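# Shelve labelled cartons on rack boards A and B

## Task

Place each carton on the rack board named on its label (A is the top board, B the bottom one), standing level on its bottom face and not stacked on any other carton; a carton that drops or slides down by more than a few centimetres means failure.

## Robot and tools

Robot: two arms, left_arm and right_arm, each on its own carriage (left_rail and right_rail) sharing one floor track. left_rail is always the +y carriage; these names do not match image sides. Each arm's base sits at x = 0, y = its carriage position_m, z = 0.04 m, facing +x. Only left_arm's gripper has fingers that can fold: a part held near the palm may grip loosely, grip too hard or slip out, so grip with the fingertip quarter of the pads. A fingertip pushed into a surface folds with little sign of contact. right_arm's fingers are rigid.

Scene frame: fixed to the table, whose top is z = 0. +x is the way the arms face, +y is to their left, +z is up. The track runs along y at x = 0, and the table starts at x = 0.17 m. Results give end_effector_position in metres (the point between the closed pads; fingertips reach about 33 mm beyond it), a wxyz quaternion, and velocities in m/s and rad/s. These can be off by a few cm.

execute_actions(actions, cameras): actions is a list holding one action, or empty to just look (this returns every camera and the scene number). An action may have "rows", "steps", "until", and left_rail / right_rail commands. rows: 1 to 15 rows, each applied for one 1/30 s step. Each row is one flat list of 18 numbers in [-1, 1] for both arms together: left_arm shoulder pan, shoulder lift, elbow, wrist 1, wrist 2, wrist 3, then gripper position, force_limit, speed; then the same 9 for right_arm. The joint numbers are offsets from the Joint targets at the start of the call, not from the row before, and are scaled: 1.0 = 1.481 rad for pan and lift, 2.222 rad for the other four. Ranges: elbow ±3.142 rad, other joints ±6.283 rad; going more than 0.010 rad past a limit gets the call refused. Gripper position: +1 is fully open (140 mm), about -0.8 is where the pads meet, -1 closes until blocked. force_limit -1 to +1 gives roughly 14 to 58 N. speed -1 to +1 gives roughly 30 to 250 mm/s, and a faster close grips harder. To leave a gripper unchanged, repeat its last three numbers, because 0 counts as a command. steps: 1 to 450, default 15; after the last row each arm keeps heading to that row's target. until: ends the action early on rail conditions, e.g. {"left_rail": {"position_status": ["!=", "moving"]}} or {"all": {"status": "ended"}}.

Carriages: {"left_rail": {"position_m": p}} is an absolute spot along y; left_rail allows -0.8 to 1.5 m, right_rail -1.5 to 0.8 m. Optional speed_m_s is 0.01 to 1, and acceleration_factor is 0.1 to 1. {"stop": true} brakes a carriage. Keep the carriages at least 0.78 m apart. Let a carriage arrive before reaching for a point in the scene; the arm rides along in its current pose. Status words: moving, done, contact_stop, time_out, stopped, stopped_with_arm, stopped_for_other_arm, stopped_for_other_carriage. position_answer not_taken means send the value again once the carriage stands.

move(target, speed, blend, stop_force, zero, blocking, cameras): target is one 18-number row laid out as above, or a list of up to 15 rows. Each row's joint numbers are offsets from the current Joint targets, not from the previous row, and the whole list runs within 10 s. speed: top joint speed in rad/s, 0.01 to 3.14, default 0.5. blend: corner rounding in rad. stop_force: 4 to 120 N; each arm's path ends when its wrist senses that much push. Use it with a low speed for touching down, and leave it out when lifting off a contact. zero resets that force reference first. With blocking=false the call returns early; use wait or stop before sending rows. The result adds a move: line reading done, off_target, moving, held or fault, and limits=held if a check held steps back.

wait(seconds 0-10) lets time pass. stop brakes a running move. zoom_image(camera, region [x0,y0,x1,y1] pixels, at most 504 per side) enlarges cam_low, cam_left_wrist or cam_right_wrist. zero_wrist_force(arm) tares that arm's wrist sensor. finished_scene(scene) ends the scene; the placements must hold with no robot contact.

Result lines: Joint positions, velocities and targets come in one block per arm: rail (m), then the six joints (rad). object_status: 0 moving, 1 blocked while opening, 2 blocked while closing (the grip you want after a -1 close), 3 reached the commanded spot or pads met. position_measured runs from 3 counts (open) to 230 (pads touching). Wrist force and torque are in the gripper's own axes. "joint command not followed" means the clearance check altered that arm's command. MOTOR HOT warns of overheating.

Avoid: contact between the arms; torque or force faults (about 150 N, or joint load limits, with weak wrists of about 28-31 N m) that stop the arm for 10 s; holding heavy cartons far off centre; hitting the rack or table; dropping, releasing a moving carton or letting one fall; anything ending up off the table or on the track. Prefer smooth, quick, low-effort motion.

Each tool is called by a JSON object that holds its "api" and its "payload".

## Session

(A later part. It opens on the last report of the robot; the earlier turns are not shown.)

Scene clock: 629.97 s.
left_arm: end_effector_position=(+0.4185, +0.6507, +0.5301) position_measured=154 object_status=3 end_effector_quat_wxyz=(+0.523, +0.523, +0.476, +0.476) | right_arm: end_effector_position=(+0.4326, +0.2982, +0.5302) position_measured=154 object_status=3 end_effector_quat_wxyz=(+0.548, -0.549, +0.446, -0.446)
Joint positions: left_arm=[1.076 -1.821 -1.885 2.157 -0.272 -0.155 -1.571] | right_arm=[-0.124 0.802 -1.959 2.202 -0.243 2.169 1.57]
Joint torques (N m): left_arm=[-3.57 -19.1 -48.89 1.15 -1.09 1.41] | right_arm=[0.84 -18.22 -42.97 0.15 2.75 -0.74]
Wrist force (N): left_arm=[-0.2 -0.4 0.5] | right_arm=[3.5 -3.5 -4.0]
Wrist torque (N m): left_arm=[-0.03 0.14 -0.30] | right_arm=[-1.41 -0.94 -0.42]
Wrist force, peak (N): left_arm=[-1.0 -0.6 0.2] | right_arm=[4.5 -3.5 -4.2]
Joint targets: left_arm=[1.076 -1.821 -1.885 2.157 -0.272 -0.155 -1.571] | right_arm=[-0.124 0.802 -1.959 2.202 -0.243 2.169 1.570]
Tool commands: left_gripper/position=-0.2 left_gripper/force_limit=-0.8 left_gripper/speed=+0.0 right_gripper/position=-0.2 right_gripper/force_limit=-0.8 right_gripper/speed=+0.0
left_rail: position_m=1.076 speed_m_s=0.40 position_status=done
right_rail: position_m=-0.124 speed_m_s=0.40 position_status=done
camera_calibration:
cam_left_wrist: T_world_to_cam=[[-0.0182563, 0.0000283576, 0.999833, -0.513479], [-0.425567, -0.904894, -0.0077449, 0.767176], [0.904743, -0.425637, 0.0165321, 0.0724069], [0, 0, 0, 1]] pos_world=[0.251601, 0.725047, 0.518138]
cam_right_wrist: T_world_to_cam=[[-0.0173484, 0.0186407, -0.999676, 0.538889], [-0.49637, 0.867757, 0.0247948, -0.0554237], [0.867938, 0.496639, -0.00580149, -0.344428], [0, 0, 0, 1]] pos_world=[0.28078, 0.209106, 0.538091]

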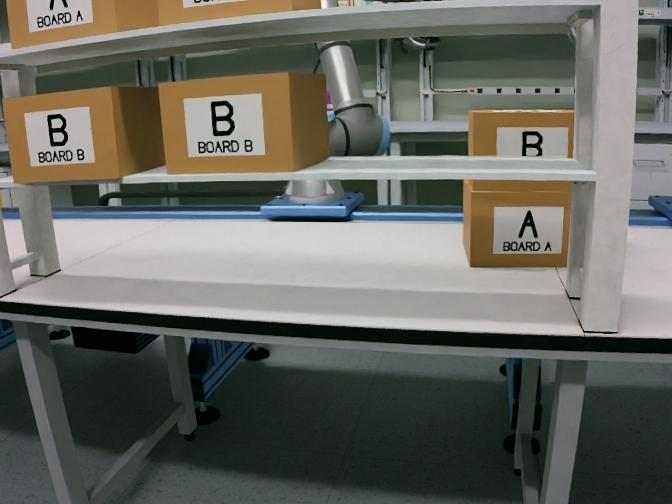

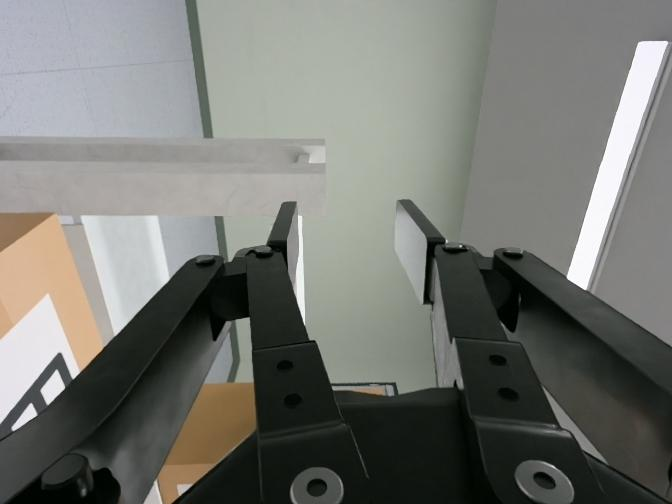

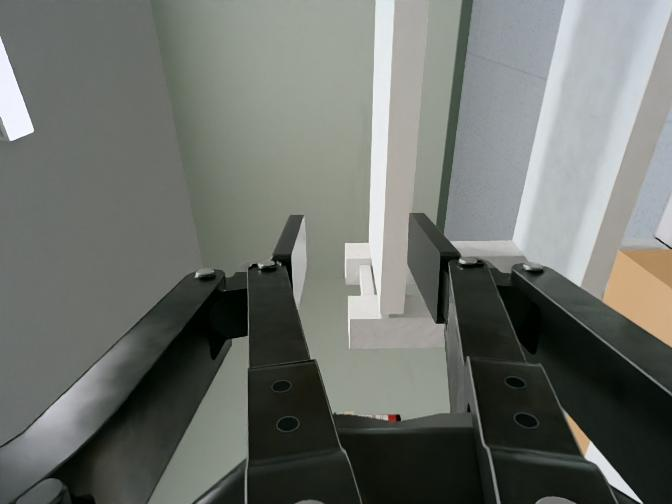

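Same descent, then squeeze.

{"api": "move", "payload": {"target": [[0,0.0902,0.0882,-0.1483,0,0,-0.2,-0.8,0,0,0.0892,0.0922,-0.1517,0,0,-0.2,-0.8,0],[0,0.2553,0.1452,-0.3154,0,0,-0.2,-0.8,0,0,0.2648,0.1532,-0.3297,0,0,-0.2,-0.8,0]], "speed": 0.4, "blend": [0.03,0], "stop_force": 40}}

{"api": "move", "payload": {"target": [0.0213,0.0549,-0.044,0.0074,0.0142,0,-0.2,-0.8,0,0.0671,0.0591,-0.0429,0.0035,0.0447,0,-0.2,-0.8,0], "speed": 0.045, "stop_force": 38, "cameras": ["all"]}}

Scene clock: 640.93 s.
left_arm: end_effector_position=(+0.4185, +0.6509, +0.2400) position_measured=154 object_status=3 end_effector_quat_wxyz=(+0.523, +0.523, +0.476, +0.476) | right_arm: end_effector_position=(+0.4326, +0.2982, +0.2400) position_measured=154 object_status=3 end_effector_quat_wxyz=(+0.548, -0.549, +0.446, -0.446)
Joint positions: left_arm=[1.076 -1.821 -1.507 2.479 -0.972 -0.155 -1.571] | right_arm=[-0.124 0.802 -1.567 2.543 -0.975 2.169 1.57]
Joint torques (N m): left_arm=[12.41 -12.87 -14.92 -1.9 1.88 1.69] | right_arm=[-13.47 -14.54 -16.41 -6.86 0.92 -0.86]
Wrist force (N): left_arm=[0.2 -0.5 0.2] | right_arm=[3.3 -3.9 -3.7]
Wrist torque (N m): left_arm=[-0.07 0.07 -0.28] | right_arm=[-1.45 -0.88 -0.42]
Wrist force, peak (N): left_arm=[0.9 1.6 0.6] | right_arm=[3.8 -5.5 -4.1]
Joint targets: left_arm=[1.076 -1.821 -1.507 2.479 -0.972 -0.155 -1.571] | right_arm=[-0.124 0.802 -1.567 2.543 -0.975 2.169 1.570]
left_rail: position_m=1.076 speed_m_s=0.40 position_status=done
right_rail: position_m=-0.124 speed_m_s=0.40 position_status=done
move: done

Scene clock: 644.43 s.
left_arm: end_effector_position=(+0.4184, +0.6023, +0.2402) position_measured=154 object_status=3 end_effector_quat_wxyz=(+0.523, +0.523, +0.476, +0.476) | right_arm: end_effector_position=(+0.4329, +0.3464, +0.2402) position_measured=154 object_status=3 end_effector_quat_wxyz=(+0.548, -0.549, +0.446, -0.447)
Joint positions: left_arm=[1.076 -1.792 -1.432 2.39 -0.957 -0.127 -1.571] | right_arm=[-0.124 0.893 -1.487 2.456 -0.968 2.26 1.57]
Joint torques (N m): left_arm=[-30.26 -61.54 -39.28 -6.37 6.48 1.37] | right_arm=[1.67 -37.62 -24.65 -4.55 -18.44 -0.91]
Wrist force (N): left_arm=[35.3 -6.2 -4.2] | right_arm=[37.3 -16.1 -9.8]
Wrist torque (N m): left_arm=[0.17 1.26 -0.36] | right_arm=[-0.98 -0.07 0.02]
Wrist force, peak (N): left_arm=[46.1 -4.8 -7.7] | right_arm=[50.3 -19.3 -17.3]
Joint targets: left_arm=[1.076 -1.792 -1.432 2.390 -0.957 -0.127 -1.571] | right_arm=[-0.124 0.893 -1.487 2.456 -0.968 2.260 1.570]
left_rail: position_m=1.076 speed_m_s=0.40 position_status=done
right_rail: position_m=-0.124 speed_m_s=0.40 position_status=done
move: contact (left_arm, right_arm)
camera_calibration:
cam_left_wrist: T_world_to_cam=[[-0.0182944, -0.000296127, 0.999833, -0.223298], [-0.425034, -0.905141, -0.00804514, 0.721104], [0.904992, -0.42511, 0.0164332, 0.0562505], [0, 0, 0, 1]] pos_world=[0.251502, 0.676547, 0.228138]
cam_right_wrist: T_world_to_cam=[[-0.0173794, 0.0185103, -0.999678, 0.248132], [-0.496057, 0.867939, 0.024695, -0.0900184], [0.868116, 0.496326, -0.00590212, -0.370253], [0, 0, 0, 1]] pos_world=[0.281081, 0.257304, 0.24809]

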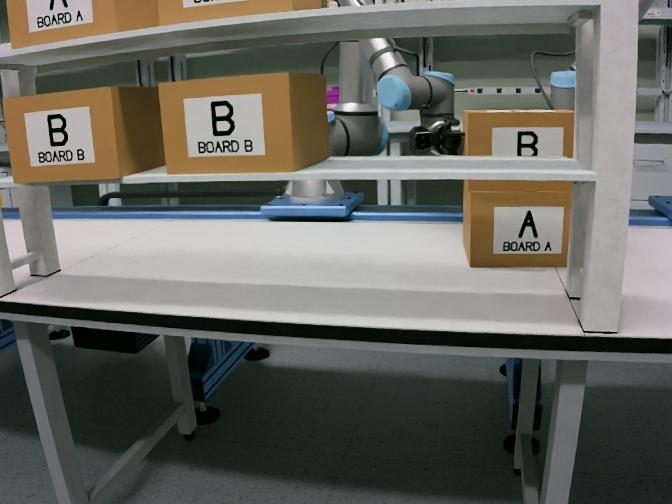

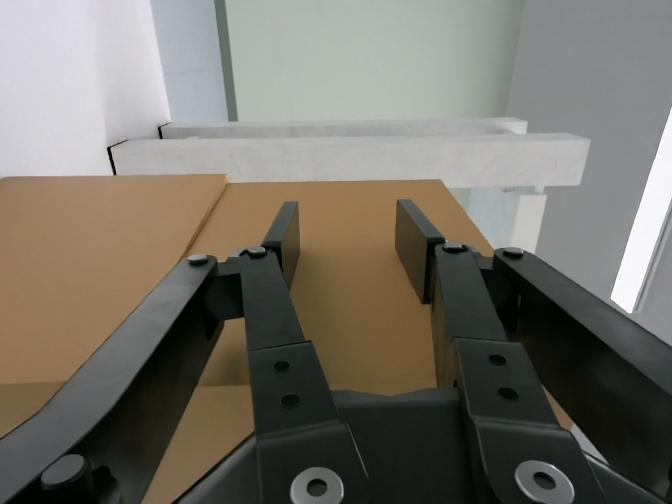

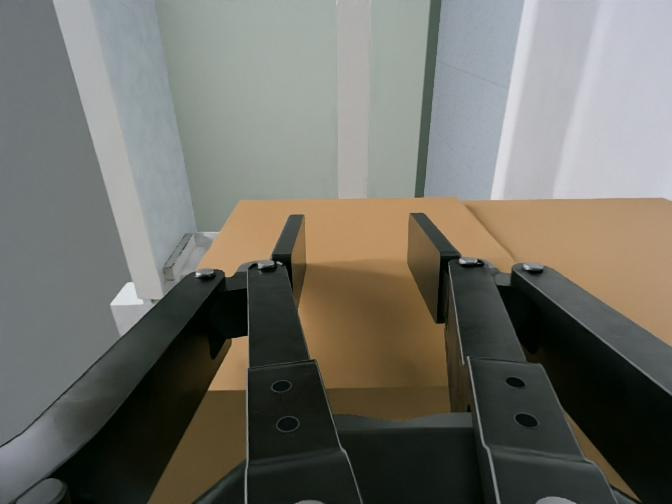

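{"api": "execute_actions", "payload": {"actions": [{"left_rail":{"acceleration_factor":0.2},"right_rail":{"position_m":-0.122,"acceleration_factor":0.2},"steps":60,"until":{"all":{"status":"ended"}}}]}}

{"api": "move", "payload": {"target": [[0,-0.06265,-0.01558,0.05734,0,0,-0.2,-0.8,0,0,-0.06715,-0.01671,0.06146,0,0,-0.2,-0.8,0],[0,-0.11995,-0.03644,0.11639,0,0,-0.2,-0.8,0,0,-0.12799,-0.03913,0.12443,0,0,-0.2,-0.8,0]], "speed": [0.12,0.25], "blend": [0.01,0]}}

{"api": "execute_actions", "payload": {"actions": [{"left_rail":{"position_m":0.917},"right_rail":{"position_m":-0.281},"steps":150,"until":{"all":{"status":"ended"}}}], "cameras": ["cam_low","cam_right_wrist"]}}

Scene clock: 680.57 s.
left_arm: end_effector_position=(+0.4184, +0.6024, +0.2402) position_measured=154 object_status=3 end_effector_quat_wxyz=(+0.523, +0.523, +0.476, +0.476) | right_arm: end_effector_position=(+0.4330, +0.3483, +0.2401) position_measured=154 object_status=3 end_effector_quat_wxyz=(+0.548, -0.549, +0.446, -0.447)
Joint positions: left_arm=[1.076 -1.792 -1.432 2.39 -0.957 -0.127 -1.571] | right_arm=[-0.122 0.893 -1.487 2.456 -0.968 2.26 1.57]
Joint torques (N m): left_arm=[-30.25 -61.07 -51.02 -6.38 10.41 1.21] | right_arm=[14.56 -32.2 -32.08 -4.65 -14.09 -0.79]
Wrist force (N): left_arm=[44.1 -7.9 -5.6] | right_arm=[57.9 -22.1 -14.2]
Wrist torque (N m): left_arm=[0.21 1.62 -0.39] | right_arm=[-0.77 0.31 0.14]
Wrist force, peak (N): left_arm=[44.1 -7.9 -5.6] | right_arm=[58.1 -21.6 -14.4]
Joint targets: left_arm=[1.076 -1.792 -1.432 2.390 -0.957 -0.127 -1.571] | right_arm=[-0.122 0.893 -1.487 2.456 -0.968 2.260 1.570]
Tool commands: left_gripper/position=-0.2 left_gripper/force_limit=-0.8 left_gripper/speed=+0.0 right_gripper/position=-0.2 right_gripper/force_limit=-0.8 right_gripper/speed=+0.0
left_rail: position_m=1.076 speed_m_s=0.40 position_status=done
right_rail: position_m=-0.122 speed_m_s=0.40 position_status=done

Scene clock: 682.80 s.
left_arm: end_effector_position=(+0.4184, +0.6022, +0.3452) position_measured=154 object_status=3 end_effector_quat_wxyz=(+0.523, +0.523, +0.476, +0.476) | right_arm: end_effector_position=(+0.4332, +0.3487, +0.3451) position_measured=154 object_status=3 end_effector_quat_wxyz=(+0.548, -0.549, +0.446, -0.447)
Joint positions: left_arm=[1.076 -1.792 -1.609 2.309 -0.699 -0.127 -1.571] | right_arm=[-0.122 0.893 -1.676 2.369 -0.692 2.26 1.57]
Joint torques (N m): left_arm=[-30.57 -51.39 -77.75 -0.54 25.64 1.25] | right_arm=[32.74 -38.3 -61.2 -2.76 -11.03 -0.76]
Wrist force (N): left_arm=[48.8 -11.3 -6.5] | right_arm=[52.4 2.1 -9.3]
Wrist torque (N m): left_arm=[0.45 1.73 -0.03] | right_arm=[-1.57 0.26 0.21]
Wrist force, peak (N): left_arm=[62.9 -12.5 -8.4] | right_arm=[67.6 2.2 -11.9]
Joint targets: left_arm=[1.076 -1.792 -1.610 2.309 -0.699 -0.127 -1.571] | right_arm=[-0.122 0.893 -1.676 2.369 -0.692 2.260 1.570]
left_rail: position_m=1.076 speed_m_s=0.40 position_status=done
right_rail: position_m=-0.122 speed_m_s=0.40 position_status=done
move: done

Scene clock: 685.20 s.
left_arm: end_effector_position=(+0.4184, +0.4432, +0.3453) position_measured=154 object_status=3 end_effector_quat_wxyz=(+0.523, +0.523, +0.476, +0.476) | right_arm: end_effector_position=(+0.4332, +0.1897, +0.3452) position_measured=154 object_status=3 end_effector_quat_wxyz=(+0.548, -0.549, +0.446, -0.447)
Joint positions: left_arm=[0.917 -1.792 -1.61 2.309 -0.699 -0.127 -1.571] | right_arm=[-0.281 0.893 -1.676 2.369 -0.692 2.26 1.57]
Joint torques (N m): left_arm=[-28.72 -49.22 -73.37 -1.53 14.57 1.28] | right_arm=[21.75 -35.23 -56 -3.37 -8.34 -0.84]
Wrist force (N): left_arm=[50.0 -12.3 -6.4] | right_arm=[54.1 2.6 -10.0]
Wrist torque (N m): left_arm=[0.44 1.74 -0.02] | right_arm=[-1.63 0.24 0.23]
Wrist force, peak (N): left_arm=[51.3 -11.5 -6.5] | right_arm=[54.6 2.9 -10.2]
Joint targets: left_arm=[0.917 -1.792 -1.610 2.309 -0.699 -0.127 -1.571] | right_arm=[-0.281 0.893 -1.676 2.369 -0.692 2.260 1.570]
Tool commands: left_gripper/position=-0.2 left_gripper/force_limit=-0.8 left_gripper/speed=+0.0 right_gripper/position=-0.2 right_gripper/force_limit=-0.8 right_gripper/speed=+0.0
left_rail: position_m=0.917 speed_m_s=0.40 position_status=done
right_rail: position_m=-0.281 speed_m_s=0.40 position_status=done
camera_calibration:
cam_right_wrist: T_world_to_cam=[[-0.0173416, 0.0186465, -0.999676, 0.356078], [-0.496058, 0.867935, 0.0247944, 0.0434568], [0.868116, 0.496327, -0.00580161, -0.292068], [0, 0, 0, 1]] pos_world=[0.281281, 0.100604, 0.353191]
Images, in order (width x height): cam_low 672x504, cam_right_wrist 672x504.

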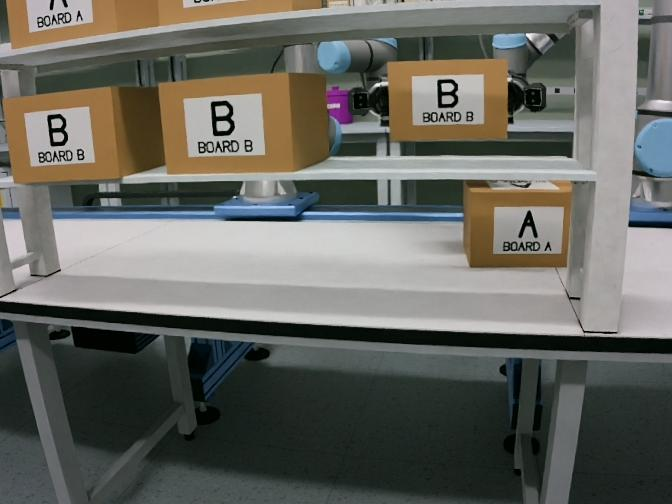

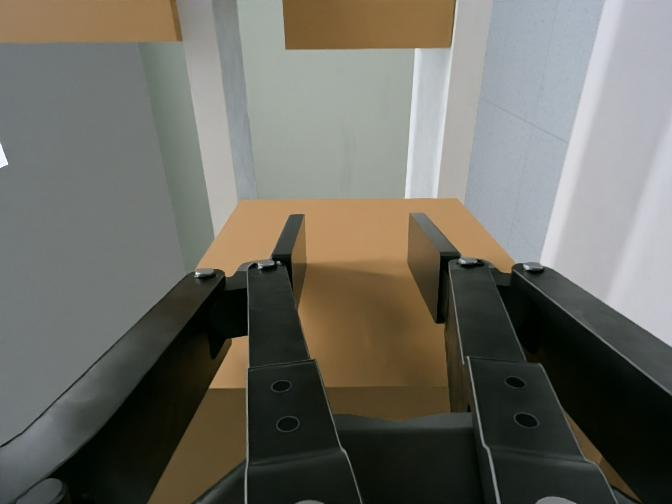

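{"api": "move", "payload": {"target": [[0.10739,0.0155,-0.0099,-0.0004,0.07644,0,-0.2,-0.8,0,-0.07821,0.0296,-0.0173,-0.0024,-0.04817,0,-0.2,-0.8,0],[0.2185,0.0425,-0.028,-0.0003,0.15724,0,-0.2,-0.8,0,-0.14404,0.0711,-0.0438,-0.0036,-0.0853,0,-0.2,-0.8,0],[0.32291,0.0791,-0.0541,0.0014,0.23359,0,-0.2,-0.8,0,-0.19672,0.1178,-0.0763,-0.0022,-0.11365,0,-0.2,-0.8,0],[0.41068,0.1186,-0.0845,0.0054,0.29884,0,-0.2,-0.8,0,-0.2359,0.1639,-0.1115,0.0023,-0.13302,0,-0.2,-0.8,0],[0.47789,0.1607,-0.119,0.0119,0.34363,0,-0.2,-0.8,0,-0.27253,0.2059,-0.146,0.0088,-0.15743,0,-0.2,-0.8,0]], "speed": 0.22, "blend": [0.01,0.01,0.01,0.01,0], "stop_force": 40}}

{"api": "move", "payload": {"target": [0,0.0319,0.0132,-0.0344,0,0,-0.2,-0.8,0,0,0.0319,0.0132,-0.0344,0,0,-0.2,-0.8,0], "speed": 0.03, "stop_force": 9, "cameras": ["cam_low","cam_right_wrist"]}}

Scene clock: 699.53 s.
left_arm: end_effector_position=(+0.7566, +0.4456, +0.3451) position_measured=154 object_status=3 end_effector_quat_wxyz=(+0.536, +0.536, +0.461, +0.461) | right_arm: end_effector_position=(+0.7564, +0.1909, +0.3450) position_measured=154 object_status=3 end_effector_quat_wxyz=(+0.536, -0.536, +0.461, -0.461)
Joint positions: left_arm=[0.917 -1.084 -1.372 2.044 -0.672 0.637 -1.571] | right_arm=[-0.281 0.489 -1.371 2.044 -0.672 1.91 1.57]
Joint torques (N m): left_arm=[-18.66 -39.21 -75.58 -2.65 21.98 0.98] | right_arm=[16.65 -51.09 -57.5 -3.34 -22.1 -0.67]
Wrist force (N): left_arm=[39.8 -9.3 -5.2] | right_arm=[44.0 5.8 -9.2]
Wrist torque (N m): left_arm=[0.21 1.46 -0.32] | right_arm=[-1.85 -0.01 -0.31]
Wrist force, peak (N): left_arm=[62.9 -12.7 -8.1] | right_arm=[67.4 2.5 -11.6]
Joint targets: left_arm=[0.917 -1.084 -1.372 2.044 -0.672 0.637 -1.571] | right_arm=[-0.281 0.489 -1.371 2.044 -0.672 1.910 1.570]
left_rail: position_m=0.917 speed_m_s=0.40 position_status=done
right_rail: position_m=-0.281 speed_m_s=0.40 position_status=done
move: done

Scene clock: 702.13 s.
left_arm: end_effector_position=(+0.7567, +0.4454, +0.3261) position_measured=154 object_status=3 end_effector_quat_wxyz=(+0.536, +0.536, +0.461, +0.461) | right_arm: end_effector_position=(+0.7566, +0.1910, +0.3261) position_measured=154 object_status=3 end_effector_quat_wxyz=(+0.536, -0.536, +0.461, -0.461)
Joint positions: left_arm=[0.917 -1.084 -1.349 2.058 -0.709 0.637 -1.571] | right_arm=[-0.281 0.489 -1.349 2.058 -0.709 1.91 1.57]
Joint torques (N m): left_arm=[-24.94 -79.59 -70.92 -2.23 21.81 1.19] | right_arm=[20.81 -74.38 -53.09 -2.56 -21.49 -0.87]
Wrist force (N): left_arm=[42.7 -3.1 -4.0] | right_arm=[45.8 -0.8 -7.5]
Wrist torque (N m): left_arm=[0.13 1.54 -0.49] | right_arm=[-2.29 0.03 -0.25]
Wrist force, peak (N): left_arm=[46.8 7.2 -5.4] | right_arm=[48.2 -9.7 -12.2]
Joint targets: left_arm=[0.917 -1.084 -1.349 2.058 -0.709 0.637 -1.571] | right_arm=[-0.281 0.489 -1.349 2.058 -0.709 1.910 1.570]
left_rail: position_m=0.917 speed_m_s=0.40 position_status=done
right_rail: position_m=-0.281 speed_m_s=0.40 position_status=done
move: contact (left_arm, right_arm); left_arm: the wrist 1 is farthest, 0.039 rad from its target; right_arm: the wrist 1 is farthest, 0.040 rad from its target
camera_calibration:
cam_right_wrist: T_world_to_cam=[[-0.0163569, 0.019643, -0.999673, 0.341635], [-0.448608, 0.893382, 0.0248947, 0.162519], [0.893579, 0.448869, -0.00580101, -0.583873], [0, 0, 0, 1]] pos_world=[0.600232, 0.11018, 0.334091]
Images, in order (width x height): cam_low 672x504, cam_right_wrist 672x504.

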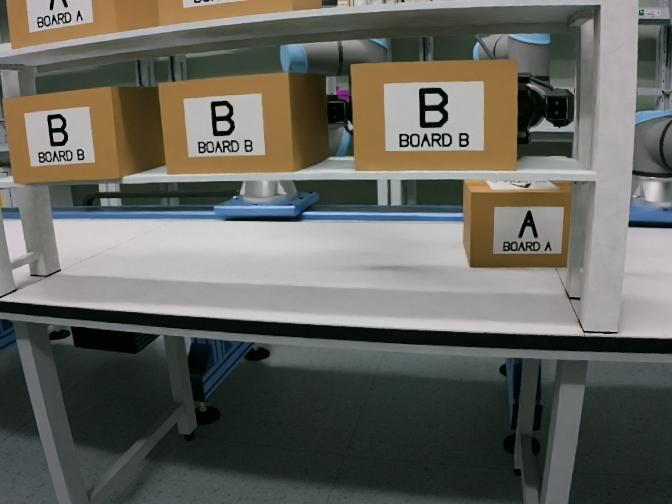

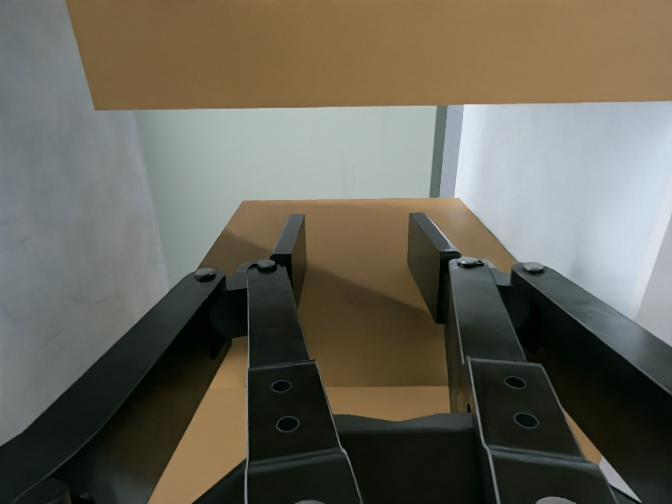

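{"api": "move", "payload": {"target": [0,0.0021,0.0009,-0.0023,0,0,-0.2,-0.8,0,0,0.0021,0.0009,-0.0023,0,0,-0.2,-0.8,0], "speed": 0.03}}

{"api": "move", "payload": {"target": [0.009,-0.0115,0.0085,-0.0008,0.006,0,-0.2,-0.8,0,-0.0162,-0.0121,0.0084,-0.0003,-0.0108,0,-0.2,-0.8,0], "speed": 0.05}}

{"api": "move", "payload": {"target": [[-0.1852,-0.1279,0.0778,0.0066,-0.1236,0,-0.2,-0.8,0,0.0941,-0.1272,0.0782,0.0062,0.0626,0,-0.2,-0.8,0],[-0.4344,-0.187,0.1634,-0.0396,-0.2898,0,-0.2,-0.8,0,0.2276,-0.1864,0.1638,-0.0401,0.1517,0,-0.2,-0.8,0]], "speed": 0.6, "blend": [0.01,0]}}

{"api": "execute_actions", "payload": {"actions": [{"left_rail":{"position_m":1.076},"right_rail":{"position_m":-0.124},"steps":250,"until":{"all":{"status":"ended"}}}], "cameras": ["all"]}}

Scene clock: 718.00 s.
left_arm: end_effector_position=(+0.7567, +0.4454, +0.3237) position_measured=154 object_status=3 end_effector_quat_wxyz=(+0.536, +0.536, +0.461, +0.461) | right_arm: end_effector_position=(+0.7566, +0.1910, +0.3237) position_measured=154 object_status=3 end_effector_quat_wxyz=(+0.536, -0.536, +0.461, -0.461)
Joint positions: left_arm=[0.917 -1.084 -1.346 2.06 -0.714 0.637 -1.571] | right_arm=[-0.281 0.489 -1.346 2.06 -0.714 1.91 1.57]
Joint torques (N m): left_arm=[-32.36 -8.72 -28.23 -1.88 21.87 1.26] | right_arm=[21.33 -17.9 -23.83 -1.82 -21.56 -0.7]
Wrist force (N): left_arm=[49.7 32.4 -5.6] | right_arm=[51.2 -28.5 -25.6]
Wrist torque (N m): left_arm=[-0.94 1.72 -0.91] | right_arm=[-1.28 -0.02 -0.05]
Wrist force, peak (N): left_arm=[50.2 32.5 -6.5] | right_arm=[51.2 -28.5 -25.6]
Joint targets: left_arm=[0.917 -1.084 -1.346 2.060 -0.714 0.637 -1.571] | right_arm=[-0.281 0.489 -1.346 2.060 -0.714 1.910 1.570]
left_rail: position_m=0.917 speed_m_s=0.40 position_status=done
right_rail: position_m=-0.281 speed_m_s=0.40 position_status=done
move: done

Scene clock: 718.83 s.
left_arm: end_effector_position=(+0.7570, +0.4604, +0.3249) position_measured=154 object_status=3 end_effector_quat_wxyz=(+0.536, +0.536, +0.461, +0.461) | right_arm: end_effector_position=(+0.7567, +0.1759, +0.3254) position_measured=154 object_status=3 end_effector_quat_wxyz=(+0.536, -0.536, +0.461, -0.461)
Joint positions: left_arm=[0.917 -1.07 -1.363 2.079 -0.716 0.65 -1.571] | right_arm=[-0.281 0.466 -1.363 2.079 -0.715 1.886 1.57]
Joint torques (N m): left_arm=[14.57 -75.71 -27.59 -4.88 2.56 1.07] | right_arm=[-14.38 -68.59 -26.27 -7.46 -3.4 -0.64]
Wrist force (N): left_arm=[-0.3 -0.2 0.3] | right_arm=[1.6 -5.0 -3.6]
Wrist torque (N m): left_arm=[0.00 0.18 -0.27] | right_arm=[-1.76 -0.51 -0.36]
Wrist force, peak (N): left_arm=[49.5 32.1 -4.8] | right_arm=[50.8 -29.5 -25.7]
Joint targets: left_arm=[0.917 -1.070 -1.363 2.079 -0.716 0.650 -1.571] | right_arm=[-0.281 0.465 -1.364 2.079 -0.715 1.886 1.570]
left_rail: position_m=0.917 speed_m_s=0.40 position_status=done
right_rail: position_m=-0.281 speed_m_s=0.40 position_status=done
move: done

Scene clock: 720.60 s.
left_arm: end_effector_position=(+0.4586, +0.4900, +0.3011) position_measured=154 object_status=3 end_effector_quat_wxyz=(+0.536, +0.535, +0.462, +0.461) | right_arm: end_effector_position=(+0.4581, +0.1462, +0.3011) position_measured=154 object_status=3 end_effector_quat_wxyz=(+0.536, -0.536, +0.461, -0.461)
Joint positions: left_arm=[0.917 -1.714 -1.64 2.442 -0.804 0.006 -1.571] | right_arm=[-0.281 0.803 -1.64 2.443 -0.804 2.223 1.57]
Joint torques (N m): left_arm=[-15.18 -47.36 -23.06 -2.9 -2.05 1.55] | right_arm=[10.53 -43.18 -22.36 -6.46 3.7 -0.84]
Wrist force (N): left_arm=[0.0 -0.6 0.0] | right_arm=[1.2 -4.6 -3.6]
Wrist torque (N m): left_arm=[-0.08 0.11 -0.31] | right_arm=[-1.70 -0.43 -0.36]
Wrist force, peak (N): left_arm=[-1.5 -1.0 3.4] | right_arm=[2.1 -6.3 -3.9]
Joint targets: left_arm=[0.917 -1.714 -1.640 2.442 -0.804 0.006 -1.571] | right_arm=[-0.281 0.803 -1.640 2.443 -0.804 2.223 1.570]
left_rail: position_m=0.917 speed_m_s=0.40 position_status=done
right_rail: position_m=-0.281 speed_m_s=0.40 position_status=done
move: done

Scene clock: 723.00 s.
left_arm: end_effector_position=(+0.4585, +0.6490, +0.3011) position_measured=154 object_status=3 end_effector_quat_wxyz=(+0.536, +0.535, +0.462, +0.461) | right_arm: end_effector_position=(+0.4580, +0.3032, +0.3011) position_measured=154 object_status=3 end_effector_quat_wxyz=(+0.536, -0.536, +0.461, -0.461)
Joint positions: left_arm=[1.076 -1.714 -1.64 2.442 -0.804 0.006 -1.571] | right_arm=[-0.124 0.803 -1.64 2.443 -0.804 2.223 1.57]
Joint torques (N m): left_arm=[-10.36 -41.35 -27.44 -1.93 -1.82 1.38] | right_arm=[9.85 -37.63 -26.86 -5.93 2.8 -0.73]
Wrist force (N): left_arm=[0.1 -0.3 0.4] | right_arm=[1.7 -4.6 -3.7]
Wrist torque (N m): left_arm=[-0.02 0.09 -0.30] | right_arm=[-1.68 -0.54 -0.36]
Wrist force, peak (N): left_arm=[-0.3 -0.8 0.5] | right_arm=[2.7 -4.9 -3.8]
Joint targets: left_arm=[1.076 -1.714 -1.640 2.442 -0.804 0.006 -1.571] | right_arm=[-0.124 0.803 -1.640 2.443 -0.804 2.223 1.570]
Tool commands: left_gripper/position=-0.2 left_gripper/force_limit=-0.8 left_gripper/speed=+0.0 right_gripper/position=-0.2 right_gripper/force_limit=-0.8 right_gripper/speed=+0.0
left_rail: position_m=1.076 speed_m_s=0.40 position_status=done
right_rail: position_m=-0.124 speed_m_s=0.40 position_status=done
camera_calibration:
cam_left_wrist: T_world_to_cam=[[-0.0179421, 0.00258062, 0.999836, -0.285474], [-0.474298, -0.880342, -0.0062391, 0.786897], [0.880182, -0.474332, 0.0170192, 0.081942], [0, 0, 0, 1]] pos_world=[0.295978, 0.732343, 0.288942]
cam_right_wrist: T_world_to_cam=[[-0.015505, 0.0204, -0.999672, 0.308935], [-0.448631, 0.893362, 0.0251889, -0.0711261], [0.893583, 0.448874, -0.00469947, -0.367903], [0, 0, 0, 1]] pos_world=[0.301633, 0.222381, 0.308896]

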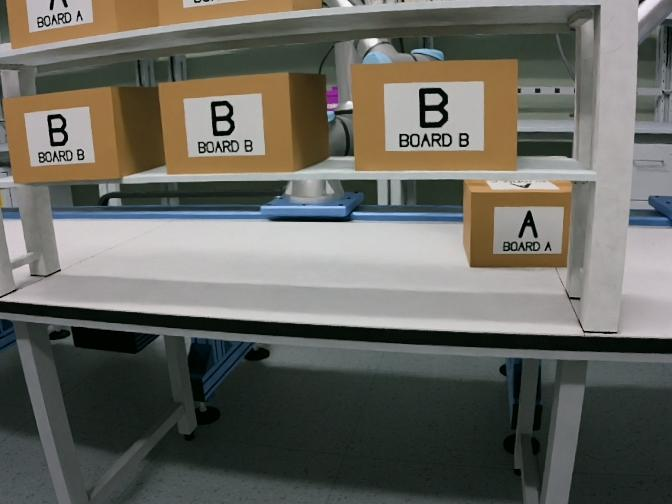

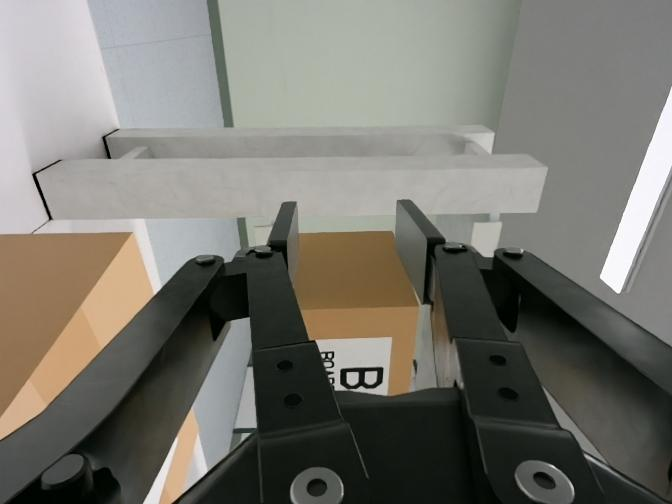

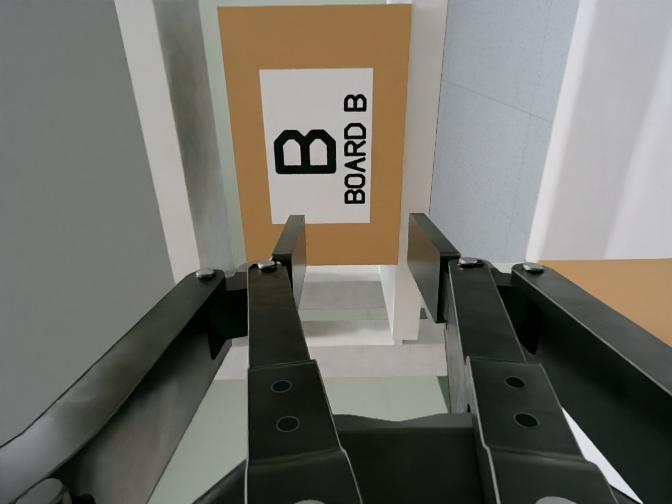

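{"api": "execute_actions", "payload": {"actions": [{"left_rail":{"position_m":1.053},"right_rail":{"position_m":-0.137},"steps":100,"until":{"all":{"status":"ended"}}}]}}

{"api": "move", "payload": {"target": [[-0.079,0.1426,0.0338,-0.1283,-0.113,0,-0.2,-0.8,0,-0.0871,0.1149,0.0573,-0.1334,-0.1188,0,-0.2,-0.8,0],[-0.079,0.3241,0.045,-0.261,-0.113,0,-0.2,-0.8,0,-0.0871,0.3147,0.0698,-0.2781,-0.1188,0,-0.2,-0.8,0]], "speed": [0.3,0.2], "blend": [0.02,0], "stop_force": 20, "cameras": ["cam_left_wrist","cam_right_wrist"]}}

Scene clock: 739.73 s.
left_arm: end_effector_position=(+0.4585, +0.6261, +0.3011) position_measured=154 object_status=3 end_effector_quat_wxyz=(+0.536, +0.535, +0.462, +0.461) | right_arm: end_effector_position=(+0.4580, +0.2902, +0.3011) position_measured=154 object_status=3 end_effector_quat_wxyz=(+0.536, -0.536, +0.461, -0.461)
Joint positions: left_arm=[1.053 -1.714 -1.64 2.442 -0.804 0.006 -1.571] | right_arm=[-0.137 0.803 -1.64 2.443 -0.804 2.223 1.57]
Joint torques (N m): left_arm=[-10.1 -22.03 -38.79 -0.9 1.14 1.11] | right_arm=[4.46 -31.93 -34.16 -5.04 1.83 -0.59]
Wrist force (N): left_arm=[0.2 -0.4 0.4] | right_arm=[1.6 -4.8 -3.6]
Wrist torque (N m): left_arm=[-0.03 0.07 -0.30] | right_arm=[-1.74 -0.53 -0.36]
Wrist force, peak (N): left_arm=[-0.5 -0.6 0.6] | right_arm=[1.7 -4.9 -3.9]
Joint targets: left_arm=[1.053 -1.714 -1.640 2.442 -0.804 0.006 -1.571] | right_arm=[-0.137 0.803 -1.640 2.443 -0.804 2.223 1.570]
Tool commands: left_gripper/position=-0.2 left_gripper/force_limit=-0.8 left_gripper/speed=+0.0 right_gripper/position=-0.2 right_gripper/force_limit=-0.8 right_gripper/speed=+0.0
left_rail: position_m=1.053 speed_m_s=0.40 position_status=done
right_rail: position_m=-0.137 speed_m_s=0.40 position_status=done

Scene clock: 743.40 s.
left_arm: end_effector_position=(+0.4183, +0.6629, +0.1009) position_measured=154 object_status=3 end_effector_quat_wxyz=(+0.504, +0.503, +0.497, +0.496) | right_arm: end_effector_position=(+0.4684, +0.2946, +0.0996) position_measured=154 object_status=3 end_effector_quat_wxyz=(+0.565, -0.567, +0.424, -0.424)
Joint positions: left_arm=[1.053 -1.831 -1.16 2.542 -1.384 -0.245 -1.571] | right_arm=[-0.137 0.674 -1.174 2.598 -1.422 1.959 1.57]
Joint torques (N m): left_arm=[-13.64 -27.07 2.12 -1.34 -2.77 1.28] | right_arm=[-10.92 -31.45 0.16 -6.98 -2.91 -0.76]
Wrist force (N): left_arm=[-0.3 -0.2 0.3] | right_arm=[1.8 -5.0 -3.5]
Wrist torque (N m): left_arm=[0.00 0.17 -0.28] | right_arm=[-1.78 -0.55 -0.43]
Wrist force, peak (N): left_arm=[-0.1 1.1 0.6] | right_arm=[3.9 -5.2 -3.5]
Joint targets: left_arm=[1.053 -1.831 -1.160 2.542 -1.384 -0.245 -1.571] | right_arm=[-0.137 0.674 -1.174 2.598 -1.422 1.959 1.570]
left_rail: position_m=1.053 speed_m_s=0.40 position_status=done
right_rail: position_m=-0.137 speed_m_s=0.40 position_status=done
move: done
camera_calibration:
cam_left_wrist: T_world_to_cam=[[-0.0178838, -0.0000424507, 0.99984, -0.0843955], [-0.352431, -0.935816, -0.00634355, 0.764597], [0.935667, -0.352488, 0.016721, 0.0233836], [0, 0, 0, 1]] pos_world=[0.246079, 0.723761, 0.0888412]
cam_right_wrist: T_world_to_cam=[[-0.0205598, 0.0158649, -0.999663, 0.111537], [-0.564681, 0.824939, 0.0247056, 0.0206915], [0.825053, 0.564999, -0.00800202, -0.37604], [0, 0, 0, 1]] pos_world=[0.32423, 0.193623, 0.10798]
Images, in order (width x height): cam_left_wrist 672x504, cam_right_wrist 672x504.

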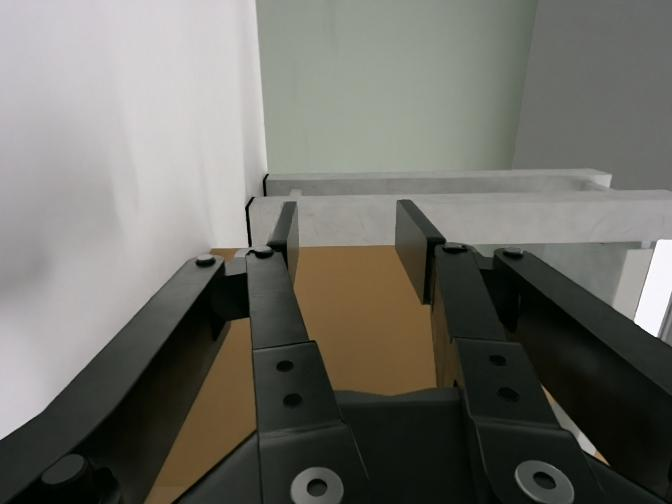

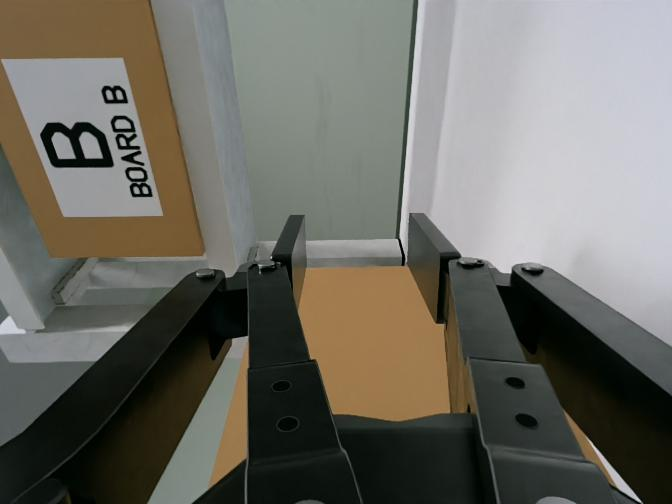

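{"api": "execute_actions", "payload": {"actions": [{"left_rail":{"position_m":1.045},"right_rail":{"position_m":-0.145},"steps":100,"until":{"all":{"status":"ended"}}}]}}

{"api": "move", "payload": {"target": [[0.03218,0.02169,-0.0439,0.02944,0.02145,0,-0.2,-0.8,0,0.0803,0.01719,-0.03883,0.02738,0.05352,0,-0.2,-0.8,0],[0.0438,0.0315,-0.0624,0.0413,0.0292,0,-0.2,-0.8,0,0.1089,0.0257,-0.056,0.0391,0.0726,0,-0.2,-0.8,0]], "speed": 0.045, "blend": [0.005,0], "stop_force": 38, "cameras": ["all"]}}

Scene clock: 750.60 s.
left_arm: end_effector_position=(+0.4183, +0.6550, +0.1009) position_measured=154 object_status=3 end_effector_quat_wxyz=(+0.504, +0.503, +0.497, +0.496) | right_arm: end_effector_position=(+0.4684, +0.2867, +0.0996) position_measured=154 object_status=3 end_effector_quat_wxyz=(+0.565, -0.567, +0.424, -0.424)
Joint positions: left_arm=[1.045 -1.831 -1.16 2.542 -1.384 -0.245 -1.571] | right_arm=[-0.145 0.674 -1.174 2.598 -1.422 1.959 1.57]
Joint torques (N m): left_arm=[-5.81 -25.79 -5.83 -1.33 -2.27 1.41] | right_arm=[-3.73 -34.79 -0.98 -5.87 -2.24 -0.61]
Wrist force (N): left_arm=[-0.2 0.1 0.2] | right_arm=[2.1 -5.1 -3.1]
Wrist torque (N m): left_arm=[0.08 0.14 -0.28] | right_arm=[-1.80 -0.65 -0.43]
Wrist force, peak (N): left_arm=[-0.6 -0.4 0.5] | right_arm=[1.9 -5.3 -3.8]
Joint targets: left_arm=[1.045 -1.831 -1.160 2.542 -1.384 -0.245 -1.571] | right_arm=[-0.145 0.674 -1.174 2.598 -1.422 1.959 1.570]
Tool commands: left_gripper/position=-0.2 left_gripper/force_limit=-0.8 left_gripper/speed=+0.0 right_gripper/position=-0.2 right_gripper/force_limit=-0.8 right_gripper/speed=+0.0
left_rail: position_m=1.045 speed_m_s=0.40 position_status=done
right_rail: position_m=-0.145 speed_m_s=0.40 position_status=done

Scene clock: 754.87 s.
left_arm: end_effector_position=(+0.4263, +0.5982, +0.1010) position_measured=154 object_status=3 end_effector_quat_wxyz=(+0.504, +0.503, +0.497, +0.496) | right_arm: end_effector_position=(+0.4610, +0.3435, +0.0994) position_measured=154 object_status=3 end_effector_quat_wxyz=(+0.565, -0.567, +0.424, -0.424)
Joint positions: left_arm=[1.045 -1.777 -1.122 2.429 -1.308 -0.191 -1.571] | right_arm=[-0.145 0.809 -1.143 2.497 -1.351 2.095 1.57]
Joint torques (N m): left_arm=[-32.27 -82.16 -26.09 -5.95 5.66 1.65] | right_arm=[2.97 -56.85 -11.28 -5.39 -18.77 -0.79]
Wrist force (N): left_arm=[34.1 -10.6 -3.1] | right_arm=[36.2 -14.4 -7.3]
Wrist torque (N m): left_arm=[0.41 1.30 0.00] | right_arm=[-1.27 0.15 0.07]
Wrist force, peak (N): left_arm=[44.0 -10.7 -6.3] | right_arm=[46.7 -16.6 -14.8]
Joint targets: left_arm=[1.045 -1.777 -1.122 2.429 -1.308 -0.191 -1.571] | right_arm=[-0.145 0.809 -1.143 2.497 -1.351 2.095 1.570]
left_rail: position_m=1.045 speed_m_s=0.40 position_status=done
right_rail: position_m=-0.145 speed_m_s=0.40 position_status=done
move: contact (left_arm, right_arm); path passed 1 of 2 targets; left_arm: the elbow is farthest, 0.026 rad from its target; right_arm: the shoulder pan is farthest, 0.027 rad from its target
camera_calibration:
cam_left_wrist: T_world_to_cam=[[-0.0179554, -0.000238565, 0.999839, -0.084209], [-0.351922, -0.936006, -0.00654325, 0.706755], [0.935857, -0.351983, 0.0167224, -0.00723369], [0, 0, 0, 1]] pos_world=[0.25398, 0.658961, 0.0889408]
cam_right_wrist: T_world_to_cam=[[-0.0204956, 0.0154292, -0.999671, 0.110495], [-0.564384, 0.825154, 0.0243069, -0.0239225], [0.825258, 0.564697, -0.00820409, -0.397534], [0, 0, 0, 1]] pos_world=[0.316831, 0.242521, 0.107778]

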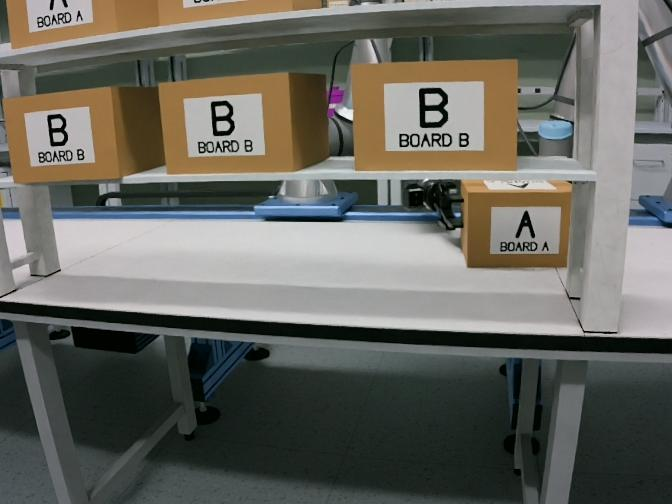

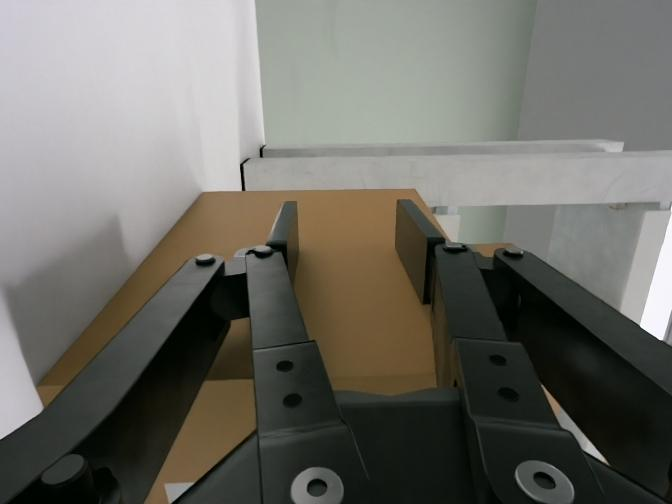

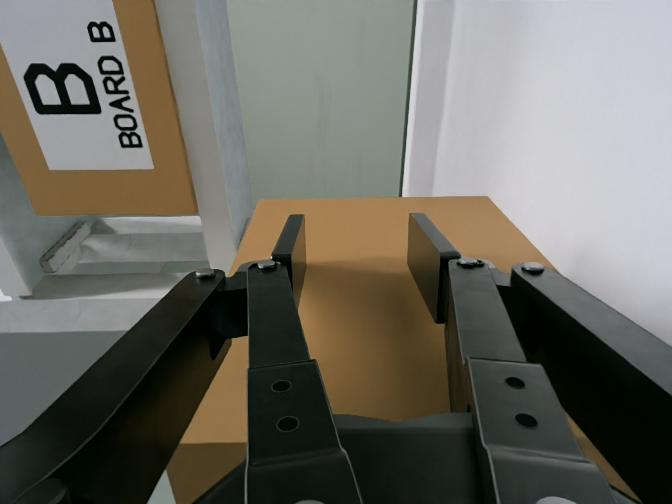

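{"api": "execute_actions", "payload": {"actions": [{"right_rail":{"position_m":-0.1425},"steps":60,"until":{"all":{"status":"ended"}}}]}}

{"api": "move", "payload": {"target": [[0,-0.12494,-0.00607,0.08935,0,0,-0.2,-0.8,0,0,-0.13928,-0.00635,0.09918,0,0,-0.2,-0.8,0],[0,-0.23479,-0.02437,0.18086,0,0,-0.2,-0.8,0,0,-0.25907,-0.02604,0.19871,0,0,-0.2,-0.8,0],[0,-0.3238,-0.05302,0.26883,0,0,-0.2,-0.8,0,0,-0.35394,-0.05676,0.29266,0,0,-0.2,-0.8,0],[0,-0.3906,-0.09061,0.35095,0,0,-0.2,-0.8,0,0,-0.42332,-0.09628,0.37843,0,0,-0.2,-0.8,0],[0,-0.43658,-0.1357,0.42669,0,0,-0.2,-0.8,0,0,-0.46947,-0.14315,0.45606,0,0,-0.2,-0.8,0],[0,-0.4706,-0.20766,0.52131,0,0,-0.2,-0.8,0,0,-0.50187,-0.2171,0.5516,0,0,-0.2,-0.8,0]], "speed": [0.12,0.25,0.3,0.3,0.3,0.25], "blend": [0.01,0.01,0.01,0.01,0.01,0]}}

{"api": "execute_actions", "payload": {"actions": [{"left_rail":{"position_m":0.887},"right_rail":{"position_m":-0.3005},"steps":150,"until":{"all":{"status":"ended"}}}], "cameras": ["cam_low","cam_right_wrist"]}}

Scene clock: 783.80 s.
left_arm: end_effector_position=(+0.4263, +0.5983, +0.1010) position_measured=154 object_status=3 end_effector_quat_wxyz=(+0.504, +0.503, +0.497, +0.496) | right_arm: end_effector_position=(+0.4610, +0.3460, +0.0994) position_measured=154 object_status=3 end_effector_quat_wxyz=(+0.565, -0.567, +0.424, -0.424)
Joint positions: left_arm=[1.045 -1.777 -1.122 2.429 -1.308 -0.191 -1.571] | right_arm=[-0.143 0.809 -1.143 2.497 -1.351 2.095 1.57]
Joint torques (N m): left_arm=[-30.45 -80.8 -41.45 -4.87 11.6 1.49] | right_arm=[17.96 -53.53 -23.68 -5.02 -16.08 -0.65]
Wrist force (N): left_arm=[47.2 -14.1 -6.0] | right_arm=[58.3 -21.4 -15.0]
Wrist torque (N m): left_arm=[0.57 1.69 0.02] | right_arm=[-1.03 0.65 0.21]
Wrist force, peak (N): left_arm=[47.2 -14.1 -6.0] | right_arm=[58.3 -21.4 -15.0]
Joint targets: left_arm=[1.045 -1.777 -1.122 2.429 -1.308 -0.191 -1.571] | right_arm=[-0.143 0.809 -1.143 2.497 -1.351 2.095 1.570]
Tool commands: left_gripper/position=-0.2 left_gripper/force_limit=-0.8 left_gripper/speed=+0.0 right_gripper/position=-0.2 right_gripper/force_limit=-0.8 right_gripper/speed=+0.0
left_rail: position_m=1.045 speed_m_s=0.40 position_status=done
right_rail: position_m=-0.143 speed_m_s=0.40 position_status=done

Scene clock: 798.83 s.
left_arm: end_effector_position=(+0.4260, +0.5970, +0.5268) position_measured=154 object_status=3 end_effector_quat_wxyz=(+0.503, +0.503, +0.497, +0.496) | right_arm: end_effector_position=(+0.4629, +0.3450, +0.5262) position_measured=154 object_status=3 end_effector_quat_wxyz=(+0.563, -0.566, +0.426, -0.426)
Joint positions: left_arm=[1.045 -1.776 -1.781 2.089 -0.309 -0.193 -1.571] | right_arm=[-0.142 0.808 -1.851 2.139 -0.286 2.101 1.57]
Joint torques (N m): left_arm=[-9.73 -18.27 -58.98 -2.77 12.79 0.27] | right_arm=[19.24 -12.74 -51.48 -6.49 -7.47 0.3]
Wrist force (N): left_arm=[46.7 -11.1 -6.6] | right_arm=[50.0 2.6 -8.7]
Wrist torque (N m): left_arm=[0.54 1.71 0.04] | right_arm=[-1.49 0.41 -0.03]
Wrist force, peak (N): left_arm=[75.3 -10.9 -10.6] | right_arm=[77.6 -15.8 -9.8]
Joint targets: left_arm=[1.045 -1.776 -1.781 2.089 -0.309 -0.193 -1.571] | right_arm=[-0.143 0.808 -1.851 2.139 -0.286 2.101 1.570]
Tool commands: left_gripper/position=-0.2 left_gripper/force_limit=-0.796078 left_gripper/speed=+0.003922 right_gripper/position=-0.2 right_gripper/force_limit=-0.796078 right_gripper/speed=+0.003922
TORQUE FAULT: the external load on joint 6 (wrist 2) of the left arm reached its load limit, and that arm stopped for 10 seconds. TORQUE FAULT: the external load on joint 6 (wrist 2) of the right arm reached its load limit, and that arm stopped for 10 seconds. A torque fault puts only its own arm into a fault stop. Those arms' remaining commands of this call were not run. Before the stops ended, the hold on the loaded joint of the right arm was turned back a little, the way its load pushed it. Those arms' targets are now where they stood when their stops ended, not their last commands. Those arms keep their grips as last carried out and accept commands again: back off and push less far. Each of those arms stops again whenever a joint's load reaches its limit.
left_rail: position_m=1.045 speed_m_s=0.40 position_status=done
right_rail: position_m=-0.142 position_m_goal=-0.143 speed_m_s=0.40 position_status=done
move: fault (left_arm, right_arm); path passed 5 of 6 targets; left_arm: the wrist 1 is farthest, 0.159 rad from its target; right_arm: the wrist 1 is farthest, 0.160 rad from its target

not run: an earlier result of this reply reported a stop or a fault. Calls in your next reply go to the robot.

{"api": "move", "payload": {"target": [[0,-0.0163,-0.0261,0.037,0,0,-0.2,-0.8,0,0,-0.0153,-0.0268,0.037,0,0,-0.2,-0.8,0],[0,-0.0256,-0.0546,0.0717,0,0,-0.2,-0.8,0,0,-0.0238,-0.056,0.0719,0,0,-0.2,-0.8,0]], "speed": 0.12, "blend": [0.005,0]}}

{"api": "execute_actions", "payload": {"actions": [{"left_rail":{"position_m":0.887},"right_rail":{"position_m":-0.3005},"steps":150,"until":{"all":{"status":"ended"}}}], "cameras": ["all"]}}

Scene clock: 812.53 s.
left_arm: end_effector_position=(+0.4264, +0.5990, +0.6100) position_measured=154 object_status=3 end_effector_quat_wxyz=(+0.503, +0.503, +0.497, +0.496) | right_arm: end_effector_position=(+0.4617, +0.3437, +0.6089) position_measured=154 object_status=3 end_effector_quat_wxyz=(+0.563, -0.566, +0.426, -0.426)
Joint positions: left_arm=[1.045 -1.776 -1.819 1.968 -0.149 -0.193 -1.571] | right_arm=[-0.142 0.808 -1.886 2.015 -0.126 2.101 1.57]
Joint torques (N m): left_arm=[-16.57 -37.6 -70.59 1.6 4.22 0.16] | right_arm=[8.59 -30.41 -60.81 -1.16 -3.19 0.43]
Wrist force (N): left_arm=[25.7 -12.0 -3.6] | right_arm=[28.5 2.8 -7.5]
Wrist torque (N m): left_arm=[0.39 0.96 0.11] | right_arm=[-1.60 -0.01 -0.12]
Wrist force, peak (N): left_arm=[49.2 -11.1 -6.7] | right_arm=[52.4 4.3 -8.9]
Joint targets: left_arm=[1.045 -1.776 -1.819 1.968 -0.149 -0.193 -1.571] | right_arm=[-0.143 0.808 -1.886 2.015 -0.126 2.101 1.570]
left_rail: position_m=1.045 speed_m_s=0.40 position_status=done
right_rail: position_m=-0.142 position_m_goal=-0.143 speed_m_s=0.40 position_status=done
move: done

Scene clock: 814.93 s.
left_arm: end_effector_position=(+0.4264, +0.4411, +0.6101) position_measured=154 object_status=3 end_effector_quat_wxyz=(+0.503, +0.503, +0.497, +0.496) | right_arm: end_effector_position=(+0.4617, +0.1857, +0.6091) position_measured=154 object_status=3 end_effector_quat_wxyz=(+0.563, -0.566, +0.426, -0.426)
Joint positions: left_arm=[0.887 -1.776 -1.819 1.968 -0.149 -0.193 -1.571] | right_arm=[-0.3 0.808 -1.886 2.015 -0.126 2.101 1.57]
Joint torques (N m): left_arm=[-0.45 -30.29 -67.31 0.8 4.65 -0.09] | right_arm=[1.84 -23.89 -53.81 -2.11 -3.25 0.43]
Wrist force (N): left_arm=[26.5 -11.0 -3.4] | right_arm=[29.2 2.0 -7.1]
Wrist torque (N m): left_arm=[0.41 1.04 0.12] | right_arm=[-1.57 -0.01 -0.10]
Wrist force, peak (N): left_arm=[27.7 -12.0 -3.7] | right_arm=[29.8 2.6 -7.4]
Joint targets: left_arm=[0.887 -1.776 -1.819 1.968 -0.149 -0.193 -1.571] | right_arm=[-0.301 0.808 -1.886 2.015 -0.126 2.101 1.570]
Tool commands: left_gripper/position=-0.2 left_gripper/force_limit=-0.8 left_gripper/speed=+0.0 right_gripper/position=-0.2 right_gripper/force_limit=-0.8 right_gripper/speed=+0.0
left_rail: position_m=0.887 speed_m_s=0.40 position_status=done
right_rail: position_m=-0.300 position_m_goal=-0.301 speed_m_s=0.40 position_status=done
camera_calibration:
cam_left_wrist: T_world_to_cam=[[-0.0180975, -0.00064652, 0.999836, -0.593021], [-0.350103, -0.936685, -0.00694273, 0.562785], [0.936536, -0.350171, 0.0167254, -0.0722709], [0, 0, 0, 1]] pos_world=[0.253985, 0.501462, 0.59804]
cam_right_wrist: T_world_to_cam=[[-0.0205569, 0.0154562, -0.999669, 0.622462], [-0.558783, 0.828957, 0.0243074, 0.0910052], [0.829059, 0.559098, -0.00840414, -0.305412], [0, 0, 0, 1]] pos_world=[0.316853, 0.085695, 0.617477]

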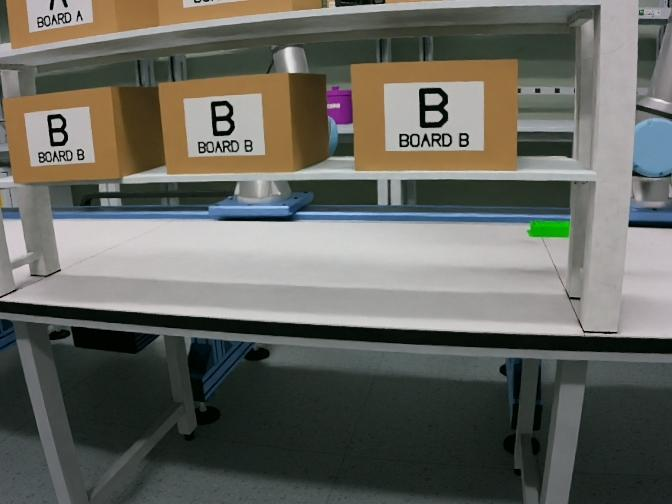

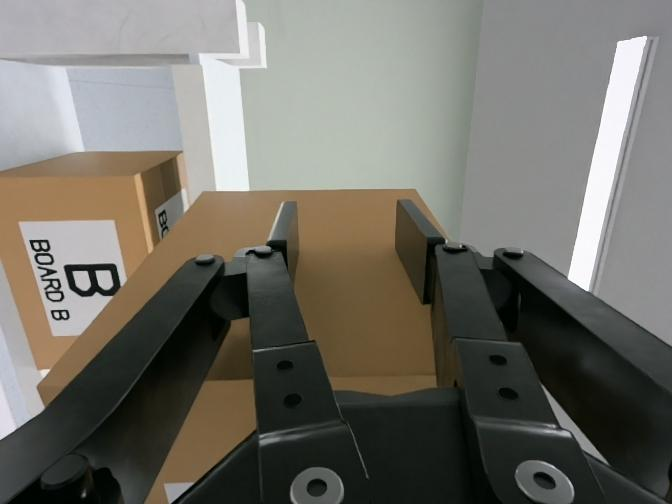

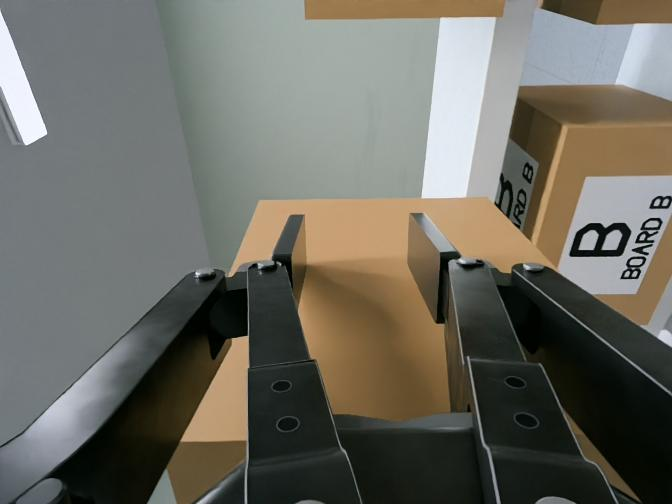

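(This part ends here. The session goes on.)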